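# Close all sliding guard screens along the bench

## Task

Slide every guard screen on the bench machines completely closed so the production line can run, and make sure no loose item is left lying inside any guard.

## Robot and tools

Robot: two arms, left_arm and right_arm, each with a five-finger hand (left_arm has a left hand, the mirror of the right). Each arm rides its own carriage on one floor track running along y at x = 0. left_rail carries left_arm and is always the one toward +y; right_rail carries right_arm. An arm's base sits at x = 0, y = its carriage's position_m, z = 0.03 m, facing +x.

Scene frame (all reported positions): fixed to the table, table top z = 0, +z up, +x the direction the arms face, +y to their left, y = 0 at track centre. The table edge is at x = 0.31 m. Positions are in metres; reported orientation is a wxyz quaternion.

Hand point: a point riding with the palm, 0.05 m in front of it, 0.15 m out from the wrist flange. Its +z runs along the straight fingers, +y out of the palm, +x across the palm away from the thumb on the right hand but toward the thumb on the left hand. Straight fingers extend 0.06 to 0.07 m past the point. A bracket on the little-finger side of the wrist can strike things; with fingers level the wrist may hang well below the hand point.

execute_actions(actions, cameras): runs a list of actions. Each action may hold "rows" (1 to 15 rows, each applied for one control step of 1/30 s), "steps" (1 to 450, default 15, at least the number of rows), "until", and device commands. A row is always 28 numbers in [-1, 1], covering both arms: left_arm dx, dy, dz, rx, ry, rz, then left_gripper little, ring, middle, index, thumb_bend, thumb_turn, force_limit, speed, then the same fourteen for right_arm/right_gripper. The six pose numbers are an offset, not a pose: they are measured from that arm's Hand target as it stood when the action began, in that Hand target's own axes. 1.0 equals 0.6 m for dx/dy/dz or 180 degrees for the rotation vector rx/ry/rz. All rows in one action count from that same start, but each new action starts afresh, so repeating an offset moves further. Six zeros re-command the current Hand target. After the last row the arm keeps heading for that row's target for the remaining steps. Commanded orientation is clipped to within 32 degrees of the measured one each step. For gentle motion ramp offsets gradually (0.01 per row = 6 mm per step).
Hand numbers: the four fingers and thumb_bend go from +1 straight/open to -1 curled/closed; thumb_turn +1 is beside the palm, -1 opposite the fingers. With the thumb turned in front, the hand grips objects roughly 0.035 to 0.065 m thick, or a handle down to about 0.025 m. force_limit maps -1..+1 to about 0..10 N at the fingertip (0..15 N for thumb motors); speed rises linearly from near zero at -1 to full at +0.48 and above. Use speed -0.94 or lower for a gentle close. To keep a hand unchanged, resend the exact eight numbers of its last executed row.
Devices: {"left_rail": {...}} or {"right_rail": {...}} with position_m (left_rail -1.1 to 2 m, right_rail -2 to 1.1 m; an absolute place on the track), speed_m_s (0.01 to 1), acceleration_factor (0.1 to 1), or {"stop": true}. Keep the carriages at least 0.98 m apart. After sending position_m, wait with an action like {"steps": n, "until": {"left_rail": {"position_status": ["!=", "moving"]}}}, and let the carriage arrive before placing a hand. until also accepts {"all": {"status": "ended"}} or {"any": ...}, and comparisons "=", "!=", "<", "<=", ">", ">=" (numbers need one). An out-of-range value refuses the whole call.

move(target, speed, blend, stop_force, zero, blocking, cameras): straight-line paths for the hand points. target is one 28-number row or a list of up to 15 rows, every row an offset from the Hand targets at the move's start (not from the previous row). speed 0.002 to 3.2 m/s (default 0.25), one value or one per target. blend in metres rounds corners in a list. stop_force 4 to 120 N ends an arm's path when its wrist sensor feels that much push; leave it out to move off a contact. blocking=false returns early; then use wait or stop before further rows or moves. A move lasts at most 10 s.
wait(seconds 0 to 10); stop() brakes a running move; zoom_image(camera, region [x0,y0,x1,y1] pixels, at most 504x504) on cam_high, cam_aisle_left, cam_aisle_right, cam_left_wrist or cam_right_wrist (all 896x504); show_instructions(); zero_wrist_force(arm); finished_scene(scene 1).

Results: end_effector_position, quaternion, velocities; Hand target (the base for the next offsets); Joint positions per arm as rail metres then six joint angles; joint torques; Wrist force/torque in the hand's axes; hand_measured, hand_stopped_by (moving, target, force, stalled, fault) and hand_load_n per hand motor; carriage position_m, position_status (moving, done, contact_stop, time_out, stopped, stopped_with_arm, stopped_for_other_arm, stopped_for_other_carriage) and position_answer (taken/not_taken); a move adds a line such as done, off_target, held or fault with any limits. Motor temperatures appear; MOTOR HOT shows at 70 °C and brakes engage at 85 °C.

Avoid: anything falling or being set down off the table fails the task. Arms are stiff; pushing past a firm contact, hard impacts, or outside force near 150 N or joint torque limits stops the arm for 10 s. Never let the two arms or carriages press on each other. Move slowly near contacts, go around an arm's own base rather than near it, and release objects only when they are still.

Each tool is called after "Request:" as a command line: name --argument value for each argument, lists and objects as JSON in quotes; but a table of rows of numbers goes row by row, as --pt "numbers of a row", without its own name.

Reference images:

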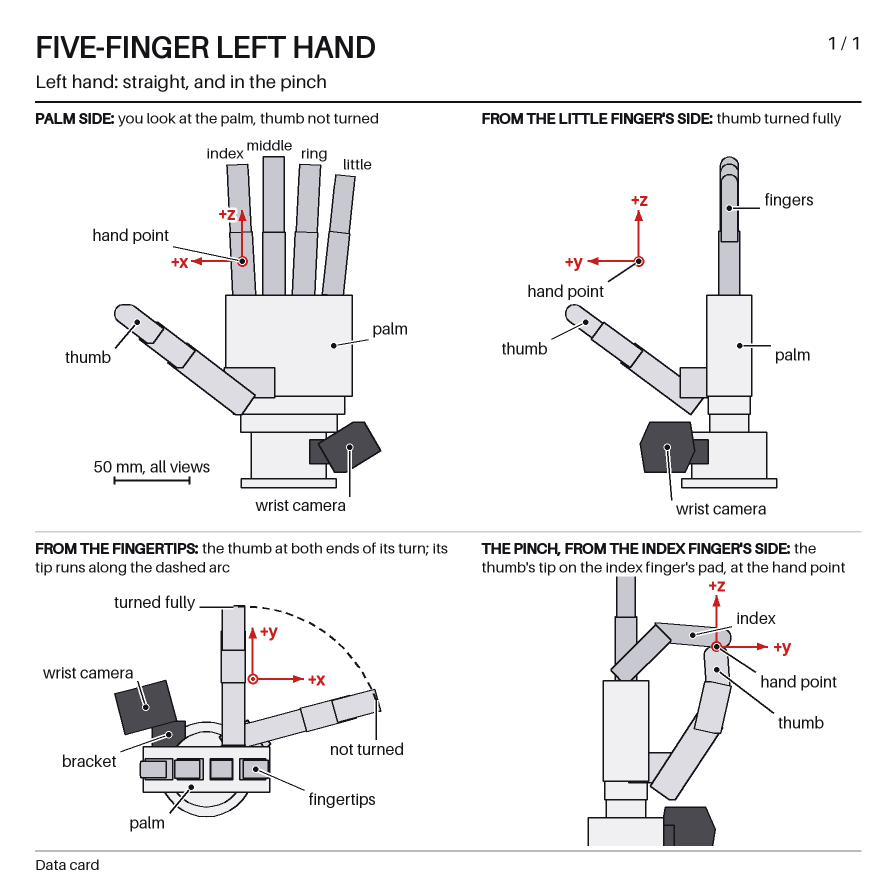

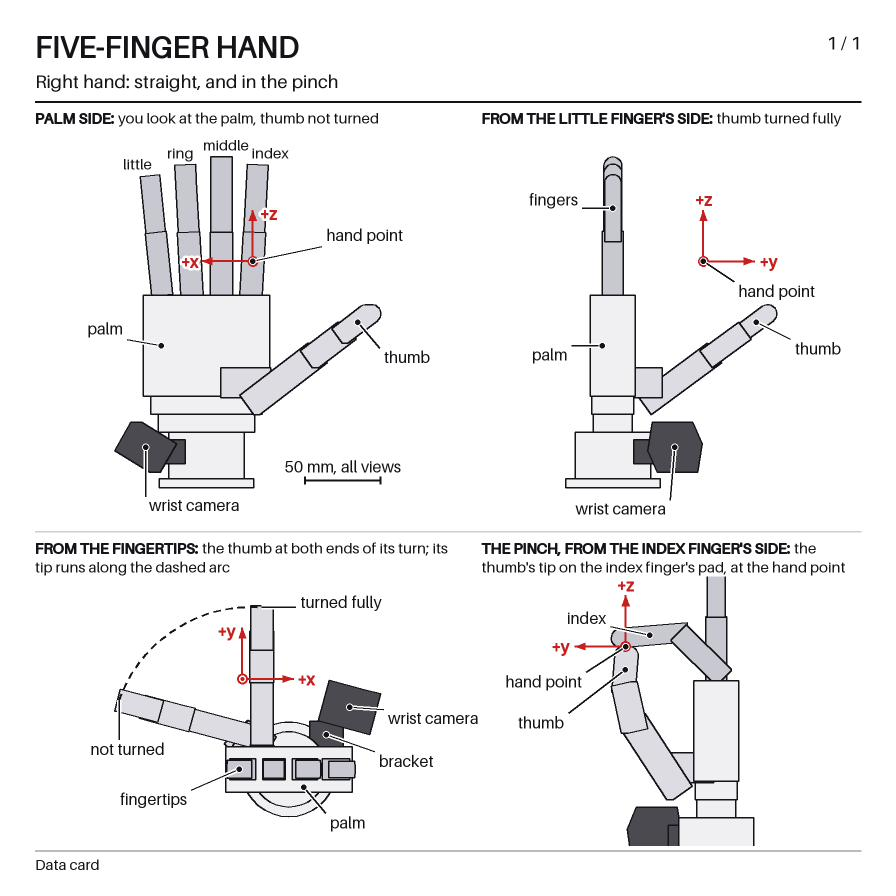

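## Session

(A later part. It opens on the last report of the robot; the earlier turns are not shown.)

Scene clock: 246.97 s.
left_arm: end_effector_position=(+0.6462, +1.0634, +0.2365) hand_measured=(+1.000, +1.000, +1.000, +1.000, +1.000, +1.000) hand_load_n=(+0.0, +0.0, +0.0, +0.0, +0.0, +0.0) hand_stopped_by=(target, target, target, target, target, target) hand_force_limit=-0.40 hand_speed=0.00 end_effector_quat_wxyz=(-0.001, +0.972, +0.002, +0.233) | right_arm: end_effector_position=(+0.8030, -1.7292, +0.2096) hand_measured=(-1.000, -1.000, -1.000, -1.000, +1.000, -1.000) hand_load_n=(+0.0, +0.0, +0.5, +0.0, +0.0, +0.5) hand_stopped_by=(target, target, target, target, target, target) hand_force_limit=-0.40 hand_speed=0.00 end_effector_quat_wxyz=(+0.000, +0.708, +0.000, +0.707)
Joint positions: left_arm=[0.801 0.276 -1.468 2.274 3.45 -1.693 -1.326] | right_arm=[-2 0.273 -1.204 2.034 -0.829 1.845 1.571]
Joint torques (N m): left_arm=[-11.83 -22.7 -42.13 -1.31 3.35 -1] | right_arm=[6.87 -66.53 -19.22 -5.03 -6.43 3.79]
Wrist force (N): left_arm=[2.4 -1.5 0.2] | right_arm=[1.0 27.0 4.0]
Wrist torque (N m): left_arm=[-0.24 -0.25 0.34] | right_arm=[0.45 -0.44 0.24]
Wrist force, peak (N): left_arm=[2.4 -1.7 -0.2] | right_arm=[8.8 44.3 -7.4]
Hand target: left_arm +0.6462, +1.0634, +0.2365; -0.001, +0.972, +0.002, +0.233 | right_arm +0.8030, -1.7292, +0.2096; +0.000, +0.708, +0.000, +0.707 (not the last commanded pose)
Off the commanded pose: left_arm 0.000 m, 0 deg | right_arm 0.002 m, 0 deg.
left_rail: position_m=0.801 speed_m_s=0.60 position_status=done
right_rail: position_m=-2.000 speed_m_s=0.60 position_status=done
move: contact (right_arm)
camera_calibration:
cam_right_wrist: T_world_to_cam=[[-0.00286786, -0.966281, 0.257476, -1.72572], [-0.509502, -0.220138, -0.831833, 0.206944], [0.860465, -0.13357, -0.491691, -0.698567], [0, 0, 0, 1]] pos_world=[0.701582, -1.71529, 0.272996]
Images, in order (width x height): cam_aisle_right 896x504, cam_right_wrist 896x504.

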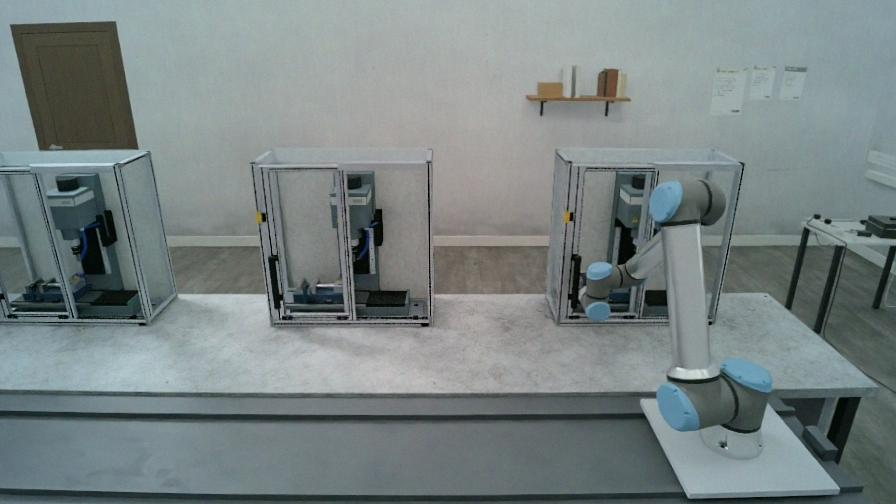

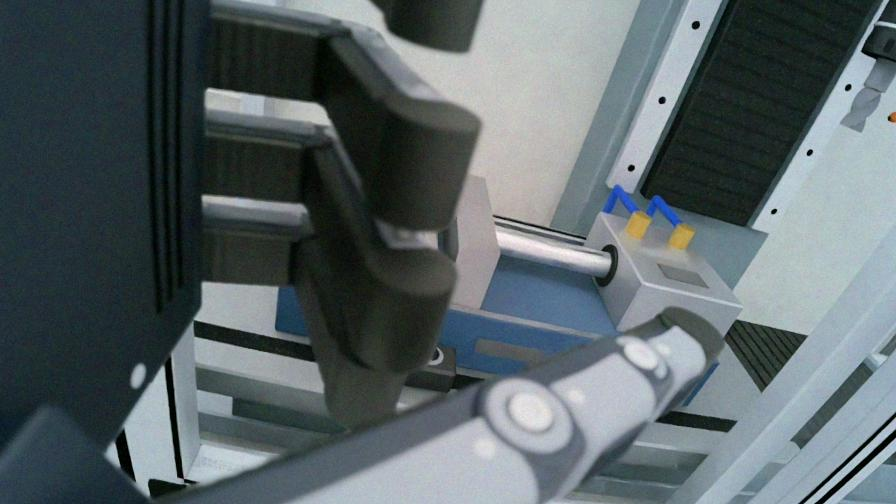

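Request:
move --pt "0 0 0 0 0 0 1 1 1 1 1 1 -0.4 0 0 0.06 0 0 0 0 -1 -1 -1 -1 1 -1 -0.4 0" --pt "-0.1 0 -0.05 0 0 0 1 1 1 1 1 1 -0.4 0 0.2 0.1 -0.45 0 0 0 -1 -1 -1 -1 1 -1 -0.4 0" --speed '[0.1,0.3]' --cameras '["cam_right_wrist","cam_aisle_right","cam_aisle_left"]'

Request:
zoom_image --camera "cam_aisle_right" --region '[530, 130, 750, 340]'

Request:
zoom_image --camera "cam_aisle_right" --region '[240, 130, 450, 340]'

Request:
zoom_image --camera "cam_aisle_left" --region '[240, 130, 450, 340]'

Scene clock: 249.93 s.
left_arm: end_effector_position=(+0.5791, +1.0632, +0.2360) hand_measured=(+1.000, +1.000, +1.000, +1.000, +1.000, +1.000) hand_load_n=(+0.0, +0.0, +0.0, +0.0, +0.0, +0.0) hand_stopped_by=(target, target, target, target, target, target) hand_force_limit=-0.40 hand_speed=0.00 end_effector_quat_wxyz=(-0.001, +0.972, +0.002, +0.233) | right_arm: end_effector_position=(+0.5331, -1.7891, +0.3299) hand_measured=(-1.000, -1.000, -1.000, -1.000, +1.000, -1.000) hand_load_n=(+0.0, +0.0, +0.0, +0.0, +0.0, +0.5) hand_stopped_by=(target, target, target, target, target, target) hand_force_limit=-0.40 hand_speed=0.00 end_effector_quat_wxyz=(+0.000, +0.708, +0.000, +0.707)
Joint positions: left_arm=[0.801 0.312 -1.558 2.372 3.446 -1.709 -1.294] | right_arm=[-2 0.319 -1.784 2.397 -0.611 1.89 1.571]
Joint torques (N m): left_arm=[12.11 -55.02 -26.8 -0.77 -3.94 2.82] | right_arm=[11.28 -29.93 -22.26 0.36 1.93 3.95]
Wrist force (N): left_arm=[1.8 -1.4 0.2] | right_arm=[1.4 -1.8 -1.5]
Wrist torque (N m): left_arm=[-0.28 -0.20 0.16] | right_arm=[-0.25 -0.42 0.12]
Wrist force, peak (N): left_arm=[2.6 -1.4 0.5] | right_arm=[0.7 27.1 3.9]
Hand target: left_arm +0.5791, +1.0632, +0.2360; -0.001, +0.972, +0.002, +0.233 | right_arm +0.5331, -1.7891, +0.3299; +0.000, +0.708, +0.000, +0.707
Off the commanded pose: left_arm 0.000 m, 0 deg | right_arm 0.000 m, 0 deg.
left_rail: position_m=0.801 speed_m_s=0.60 position_status=done
right_rail: position_m=-2.000 speed_m_s=0.60 position_status=done
move: done
camera_calibration:
cam_right_wrist: T_world_to_cam=[[-0.00295084, -0.966268, 0.257523, -1.81531], [-0.509521, -0.220136, -0.831822, 0.156373], [0.860453, -0.133668, -0.491684, -0.415436], [0, 0, 0, 1]] pos_world=[0.431782, -1.77518, 0.393296]
Images, in order (width x height): cam_aisle_left 896x504, cam_aisle_right 896x504, cam_right_wrist 896x504.

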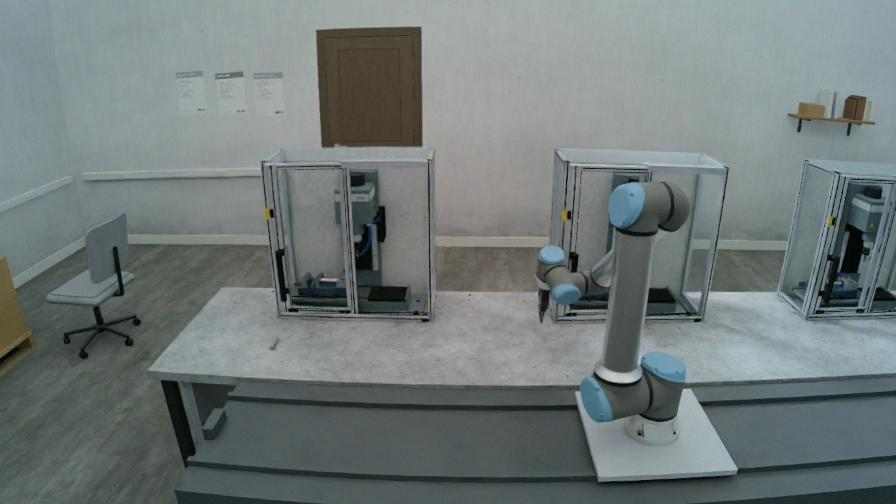

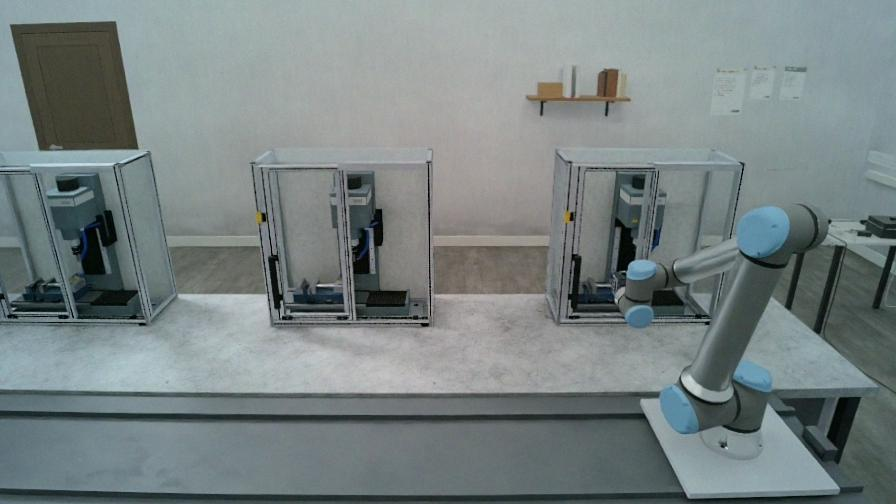

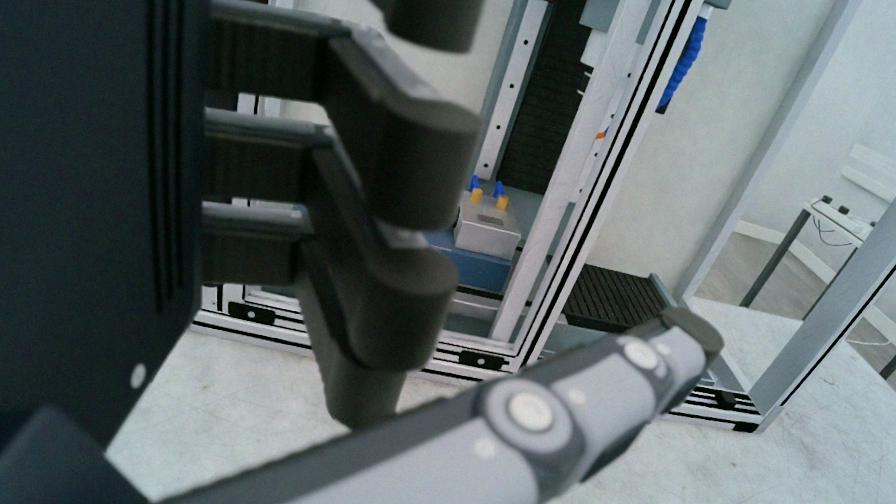

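Scaled by 2.291 from the camera's 896x504 image, which has a finer 1280x720 frame.

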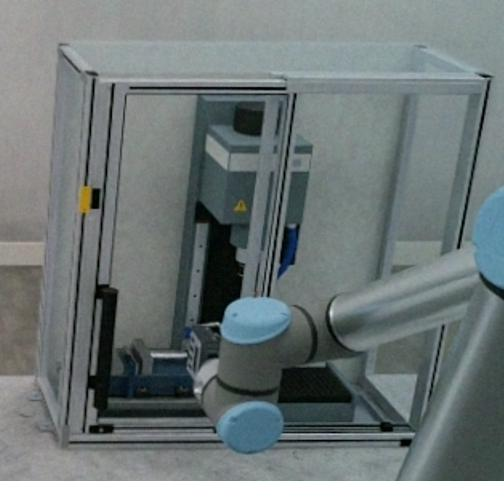

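Scaled by 2.400 from the camera's 896x504 image, which has a finer 1280x720 frame.

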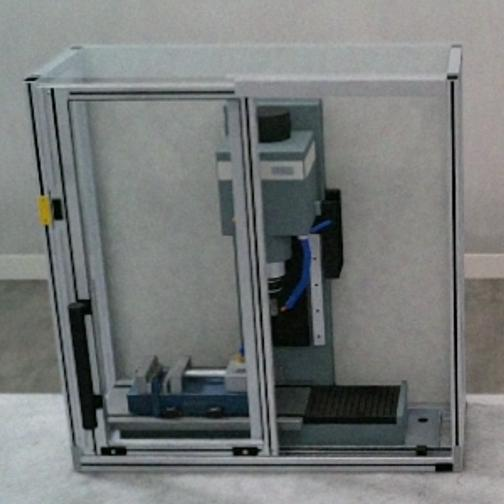

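Scaled by 2.400 from the camera's 896x504 image, which has a finer 1280x720 frame.

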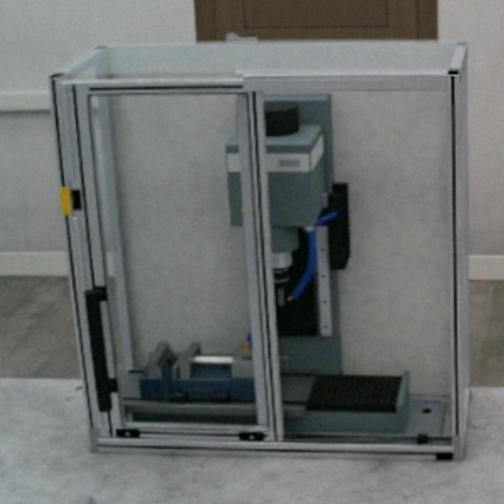

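Request:
execute_actions --actions '[{"left_rail":{"position_m":2.0},"steps":5},{"steps":150,"until":{"left_rail":{"position_status":["!=","moving"]}}}]'

Request:
move --target '[0.1,-0.167,0.05,0,0,0,1,1,1,1,1,1,-0.4,0,0,0,0,0,0,0,1,1,1,1,1,1,-0.4,0]' --speed 0.25 --cameras '["cam_left_wrist","cam_right_wrist"]'

Request:
zoom_image --camera "cam_left_wrist" --region '[260, 100, 480, 320]'

Scene clock: 253.93 s.
left_arm: end_effector_position=(+0.5791, +2.2622, +0.2360) hand_measured=(+1.000, +1.000, +1.000, +1.000, +1.000, +1.000) hand_load_n=(+0.0, +0.0, +0.0, +0.0, +0.0, +0.5) hand_stopped_by=(target, target, target, target, target, target) hand_force_limit=-0.40 hand_speed=0.00 end_effector_quat_wxyz=(-0.001, +0.972, +0.002, +0.233) | right_arm: end_effector_position=(+0.5331, -1.7891, +0.3299) hand_measured=(-1.000, -1.000, -1.000, -1.000, +1.000, -1.000) hand_load_n=(+0.0, +0.0, +0.0, +0.0, +0.0, +0.0) hand_stopped_by=(target, target, target, target, target, target) hand_force_limit=-0.40 hand_speed=0.00 end_effector_quat_wxyz=(+0.000, +0.708, +0.000, +0.707)
Joint positions: left_arm=[2 0.312 -1.558 2.372 3.446 -1.709 -1.294] | right_arm=[-2 0.319 -1.785 2.397 -0.611 1.89 1.571]
Joint torques (N m): left_arm=[0.59 -36.7 -41.31 -1.3 -0.24 2.66] | right_arm=[13.51 -25.04 -23.78 0.45 2 3.77]
Wrist force (N): left_arm=[1.7 -1.1 0.3] | right_arm=[1.6 -1.7 -1.4]
Wrist torque (N m): left_arm=[-0.25 -0.18 0.14] | right_arm=[-0.25 -0.44 0.13]
Wrist force, peak (N): left_arm=[1.8 -2.2 0.2] | right_arm=[1.8 -1.9 -1.8]
Hand target: left_arm +0.5791, +2.2622, +0.2360; -0.001, +0.972, +0.002, +0.233 | right_arm +0.5331, -1.7891, +0.3299; +0.000, +0.708, +0.000, +0.707
Off the commanded pose: left_arm 0.000 m, 0 deg | right_arm 0.000 m, 0 deg.
left_rail: position_m=2.000 speed_m_s=0.60 position_status=done
right_rail: position_m=-2.000 speed_m_s=0.60 position_status=done

Scene clock: 255.27 s.
left_arm: end_effector_position=(+0.6459, +2.3626, +0.2365) hand_measured=(+1.000, +1.000, +1.000, +1.000, +1.000, +1.000) hand_load_n=(+0.0, +0.0, +0.0, +0.0, +0.0, +0.0) hand_stopped_by=(target, target, target, target, target, target) hand_force_limit=-0.40 hand_speed=0.00 end_effector_quat_wxyz=(-0.001, +0.972, +0.002, +0.233) | right_arm: end_effector_position=(+0.5331, -1.7891, +0.3299) hand_measured=(+1.000, +1.000, +1.000, +1.000, +1.000, +1.000) hand_load_n=(+0.0, +0.0, +0.0, +0.0, +0.0, +0.0) hand_stopped_by=(target, target, target, target, target, target) hand_force_limit=-0.40 hand_speed=0.00 end_effector_quat_wxyz=(+0.000, +0.708, +0.000, +0.707)
Joint positions: left_arm=[2 0.434 -1.384 2.165 3.497 -1.761 -1.182] | right_arm=[-2 0.319 -1.785 2.397 -0.611 1.89 1.571]
Joint torques (N m): left_arm=[13.11 -30.84 -42.29 -0.7 -4.1 2.54] | right_arm=[11.67 -25.11 -25.3 -0.8 -1.33 3.79]
Wrist force (N): left_arm=[2.0 -1.1 0.1] | right_arm=[1.6 -1.7 -1.3]
Wrist torque (N m): left_arm=[-0.25 -0.24 0.19] | right_arm=[-0.25 -0.47 0.10]
Wrist force, peak (N): left_arm=[3.0 -2.3 1.0] | right_arm=[2.0 -2.0 -1.6]
Hand target: left_arm +0.6459, +2.3627, +0.2365; -0.001, +0.972, +0.002, +0.233 | right_arm +0.5331, -1.7891, +0.3299; +0.000, +0.708, +0.000, +0.707
Off the commanded pose: left_arm 0.000 m, 0 deg | right_arm 0.000 m, 0 deg.
left_rail: position_m=2.000 speed_m_s=0.60 position_status=done
right_rail: position_m=-2.000 speed_m_s=0.60 position_status=done
move: done
camera_calibration:
cam_left_wrist: T_world_to_cam=[[0.202837, 0.970946, 0.126972, -2.45712], [0.490101, -0.212921, 0.845261, -0.0153331], [0.847737, -0.109221, -0.51905, -0.0548549], [0, 0, 0, 1]] pos_world=[0.552413, 2.37648, 0.296473]
cam_right_wrist: T_world_to_cam=[[-0.00292836, -0.966271, 0.257511, -1.81532], [-0.509593, -0.220125, -0.831782, 0.156407], [0.860411, -0.133661, -0.49176, -0.415376], [0, 0, 0, 1]] pos_world=[0.431782, -1.77518, 0.393296]
Images, in order (width x height): cam_left_wrist 896x504, cam_right_wrist 896x504.

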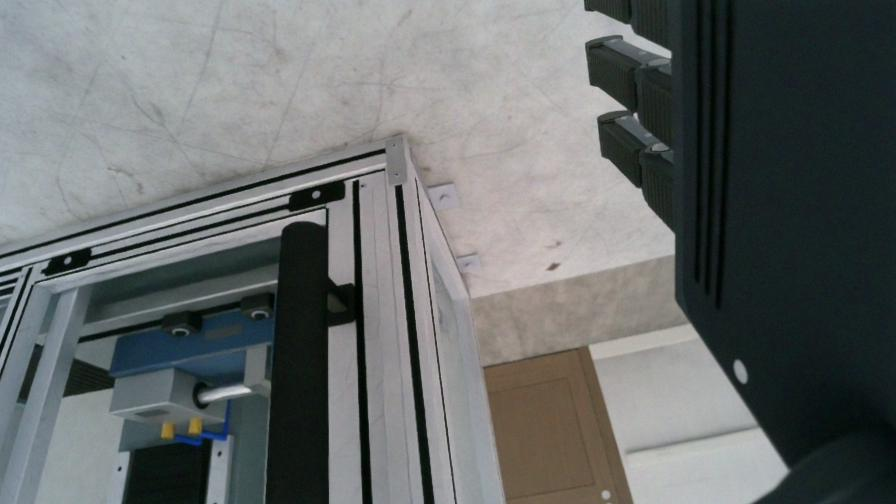

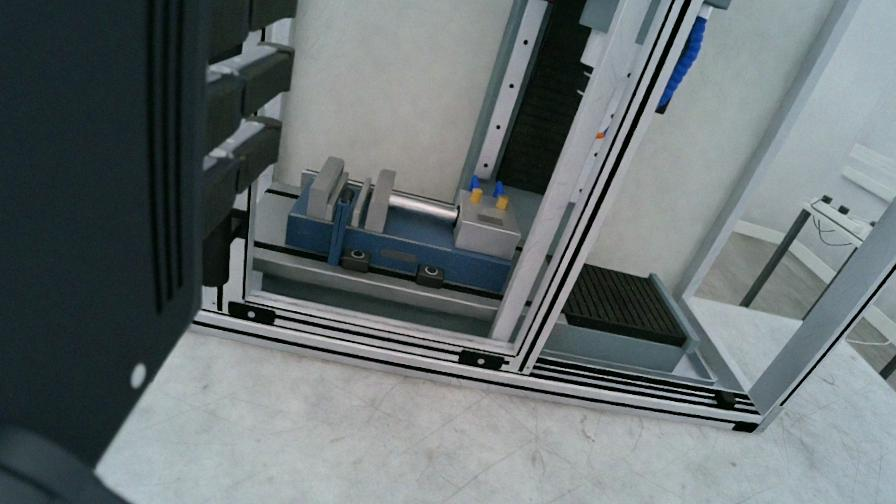

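Scaled by 2.291 from the camera's 896x504 image, which has a finer 1280x720 frame.

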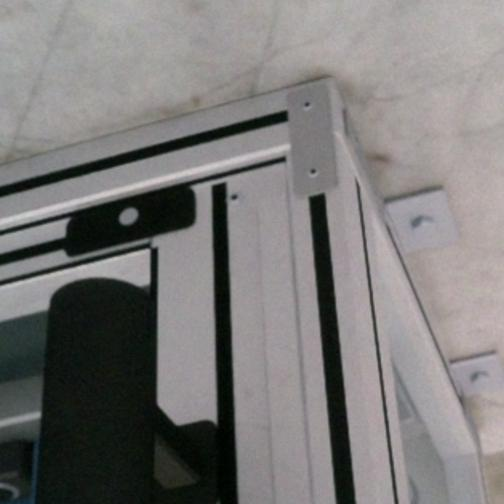

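Request:
move --target '[-0.1,0.1,-0.05,0,0,0,1,1,1,1,1,1,-0.4,0,-0.05,-0.42,0.1,0,0,0,1,1,1,1,1,1,-0.4,0]' --speed 0.25 --cameras '["cam_right_wrist","cam_high"]'

Request:
zoom_image --camera "cam_right_wrist" --region '[200, 150, 600, 450]'

Scene clock: 257.37 s.
left_arm: end_effector_position=(+0.5790, +2.3024, +0.2360) hand_measured=(+1.000, +1.000, +1.000, +1.000, +1.000, +1.000) hand_load_n=(+0.0, +0.0, +0.0, +0.0, +0.0, +0.0) hand_stopped_by=(target, target, target, target, target, target) hand_force_limit=-0.40 hand_speed=0.00 end_effector_quat_wxyz=(-0.001, +0.972, +0.002, +0.233) | right_arm: end_effector_position=(+0.5931, -1.5371, +0.2998) hand_measured=(+1.000, +1.000, +1.000, +1.000, +1.000, +1.000) hand_load_n=(-0.5, +0.0, +0.0, +0.0, +0.0, -0.5) hand_stopped_by=(target, target, target, target, target, target) hand_force_limit=-0.40 hand_speed=0.00 end_effector_quat_wxyz=(+0.000, +0.708, +0.000, +0.707)
Joint positions: left_arm=[2 0.385 -1.519 2.328 3.461 -1.74 -1.227] | right_arm=[-2 0.727 -1.334 2.005 -0.669 2.298 1.572]
Joint torques (N m): left_arm=[-13.74 -59.48 -27.58 -7.77 3.64 -1.27] | right_arm=[11.94 -45.35 -42.47 0.76 2.19 4.05]
Wrist force (N): left_arm=[1.9 -1.2 0.0] | right_arm=[1.6 -1.7 -1.3]
Wrist torque (N m): left_arm=[-0.23 -0.21 0.34] | right_arm=[-0.19 -0.41 0.20]
Wrist force, peak (N): left_arm=[2.3 -1.4 0.5] | right_arm=[1.5 -3.3 -0.8]
Hand target: left_arm +0.5790, +2.3024, +0.2360; -0.001, +0.972, +0.002, +0.233 | right_arm +0.5931, -1.5371, +0.2998; +0.000, +0.708, +0.000, +0.707
Off the commanded pose: left_arm 0.000 m, 0 deg | right_arm 0.000 m, 0 deg.
left_rail: position_m=2.000 speed_m_s=0.60 position_status=done
right_rail: position_m=-2.000 speed_m_s=0.60 position_status=done
move: done
camera_calibration:
cam_right_wrist: T_world_to_cam=[[-0.00286786, -0.966281, 0.257476, -1.56395], [-0.509502, -0.220138, -0.831833, 0.217454], [0.860465, -0.13357, -0.491691, -0.447983], [0, 0, 0, 1]] pos_world=[0.491782, -1.52319, 0.363296]
Images, in order (width x height): cam_high 896x504, cam_right_wrist 896x504.

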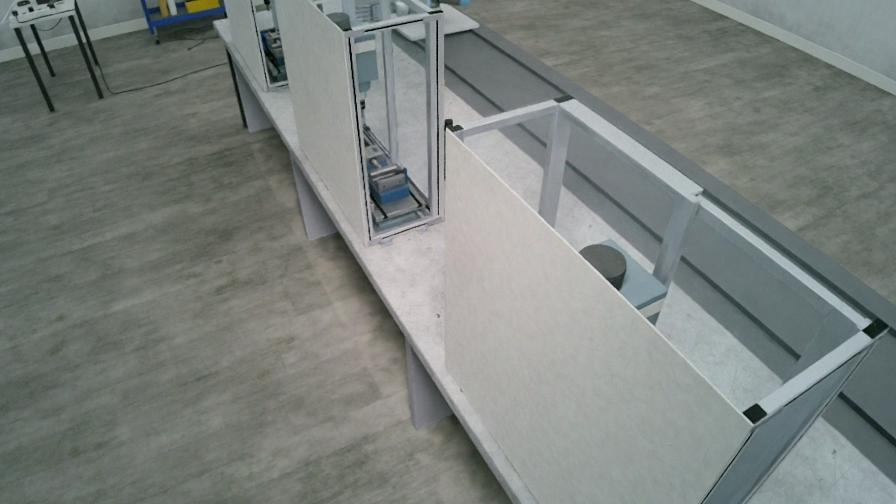

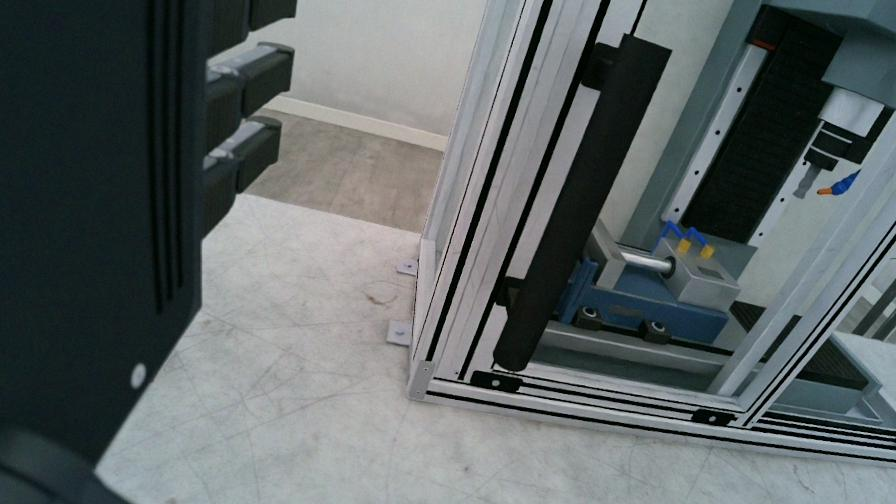

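Scaled by 1.260 from the camera's 896x504 image, which has a finer 1280x720 frame.

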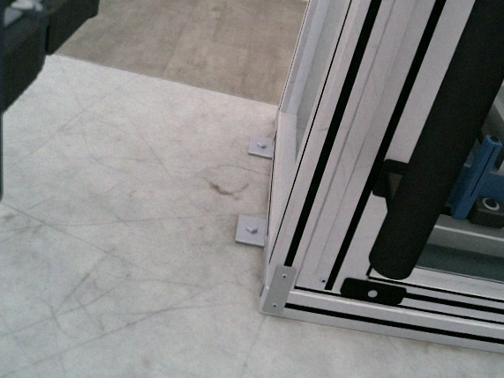

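Request:
zoom_image --camera "cam_right_wrist" --region '[390, 300, 540, 420]'

Scaled by 3.360 from the camera's 896x504 image, which has a finer 1280x720 frame.

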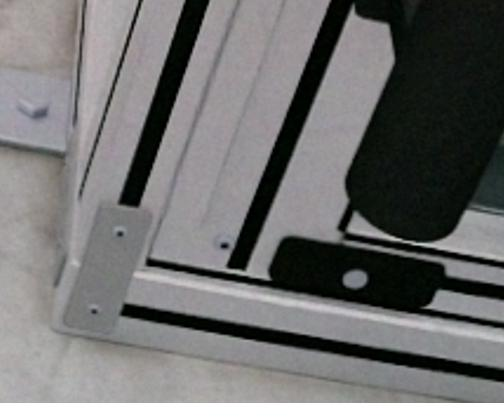

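Request:
zoom_image --camera "cam_high" --region '[340, 20, 460, 250]'

Request:
zoom_image --camera "cam_high" --region '[540, 90, 896, 440]'

Scaled by 2.191 from the camera's 896x504 image, which has a finer 1280x720 frame.

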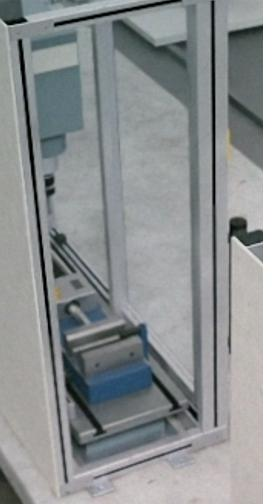

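Scaled by 1.416 from the camera's 896x504 image, which has a finer 1280x720 frame.

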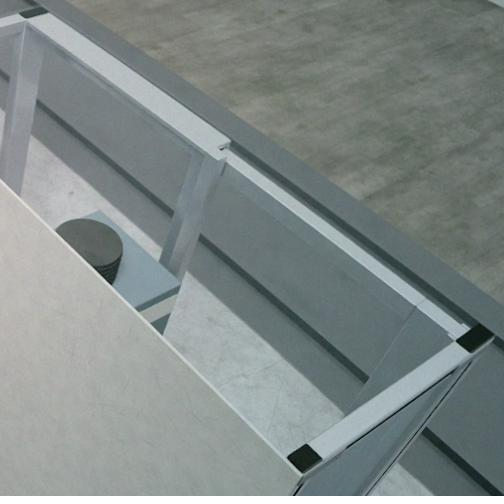

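Request:
wait --seconds 0.5 --cameras '["cam_aisle_left","cam_aisle_right"]'

Scene clock: 258.83 s.
left_arm: end_effector_position=(+0.5790, +2.3024, +0.2360) hand_measured=(+1.000, +1.000, +1.000, +1.000, +1.000, +1.000) hand_load_n=(+0.0, +0.0, +0.5, +0.0, +0.0, +0.0) hand_stopped_by=(target, target, target, target, target, target) hand_force_limit=-0.40 hand_speed=0.00 end_effector_quat_wxyz=(-0.001, +0.972, +0.002, +0.233) | right_arm: end_effector_position=(+0.5931, -1.5371, +0.2998) hand_measured=(+1.000, +1.000, +1.000, +1.000, +1.000, +1.000) hand_load_n=(+0.0, +0.0, +0.0, +0.0, +0.0, +0.0) hand_stopped_by=(target, target, target, target, target, target) hand_force_limit=-0.40 hand_speed=0.00 end_effector_quat_wxyz=(+0.000, +0.708, +0.000, +0.707)
Joint positions: left_arm=[2 0.385 -1.519 2.328 3.461 -1.74 -1.227] | right_arm=[-2 0.727 -1.334 2.005 -0.669 2.298 1.572]
Joint torques (N m): left_arm=[-12.86 -58.13 -27.94 -7.66 3.73 -1.34] | right_arm=[13.53 -41.83 -43.49 0.79 1.93 3.73]
Wrist force (N): left_arm=[2.0 -0.9 -0.1] | right_arm=[1.5 -1.8 -1.1]
Wrist torque (N m): left_arm=[-0.18 -0.24 0.33] | right_arm=[-0.22 -0.41 0.19]
Wrist force, peak (N): left_arm=[2.4 -1.6 -0.1] | right_arm=[1.7 -2.1 -1.3]
Hand target: left_arm +0.5790, +2.3024, +0.2360; -0.001, +0.972, +0.002, +0.233 | right_arm +0.5931, -1.5371, +0.2998; +0.000, +0.708, +0.000, +0.707
Off the commanded pose: left_arm 0.000 m, 0 deg | right_arm 0.000 m, 0 deg.
left_rail: position_m=2.000 speed_m_s=0.60 position_status=done
right_rail: position_m=-2.000 speed_m_s=0.60 position_status=done
wait: 0.50 s; at rest from the start
Images, in order (width x height): cam_aisle_left 896x504, cam_aisle_right 896x504.

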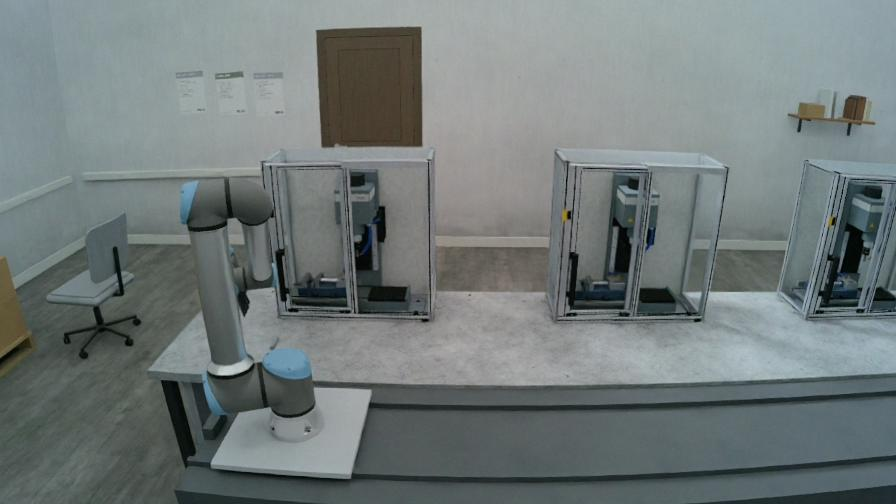

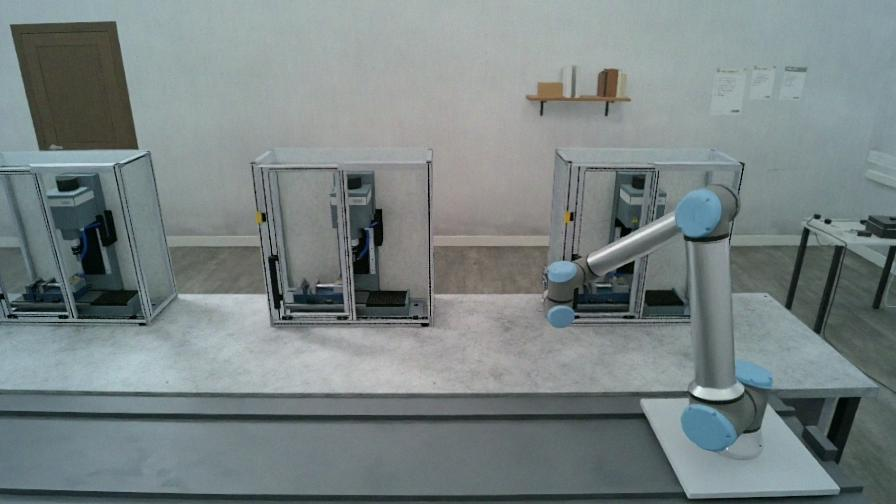

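Request:
finished_scene

The scene is finished: the task was done.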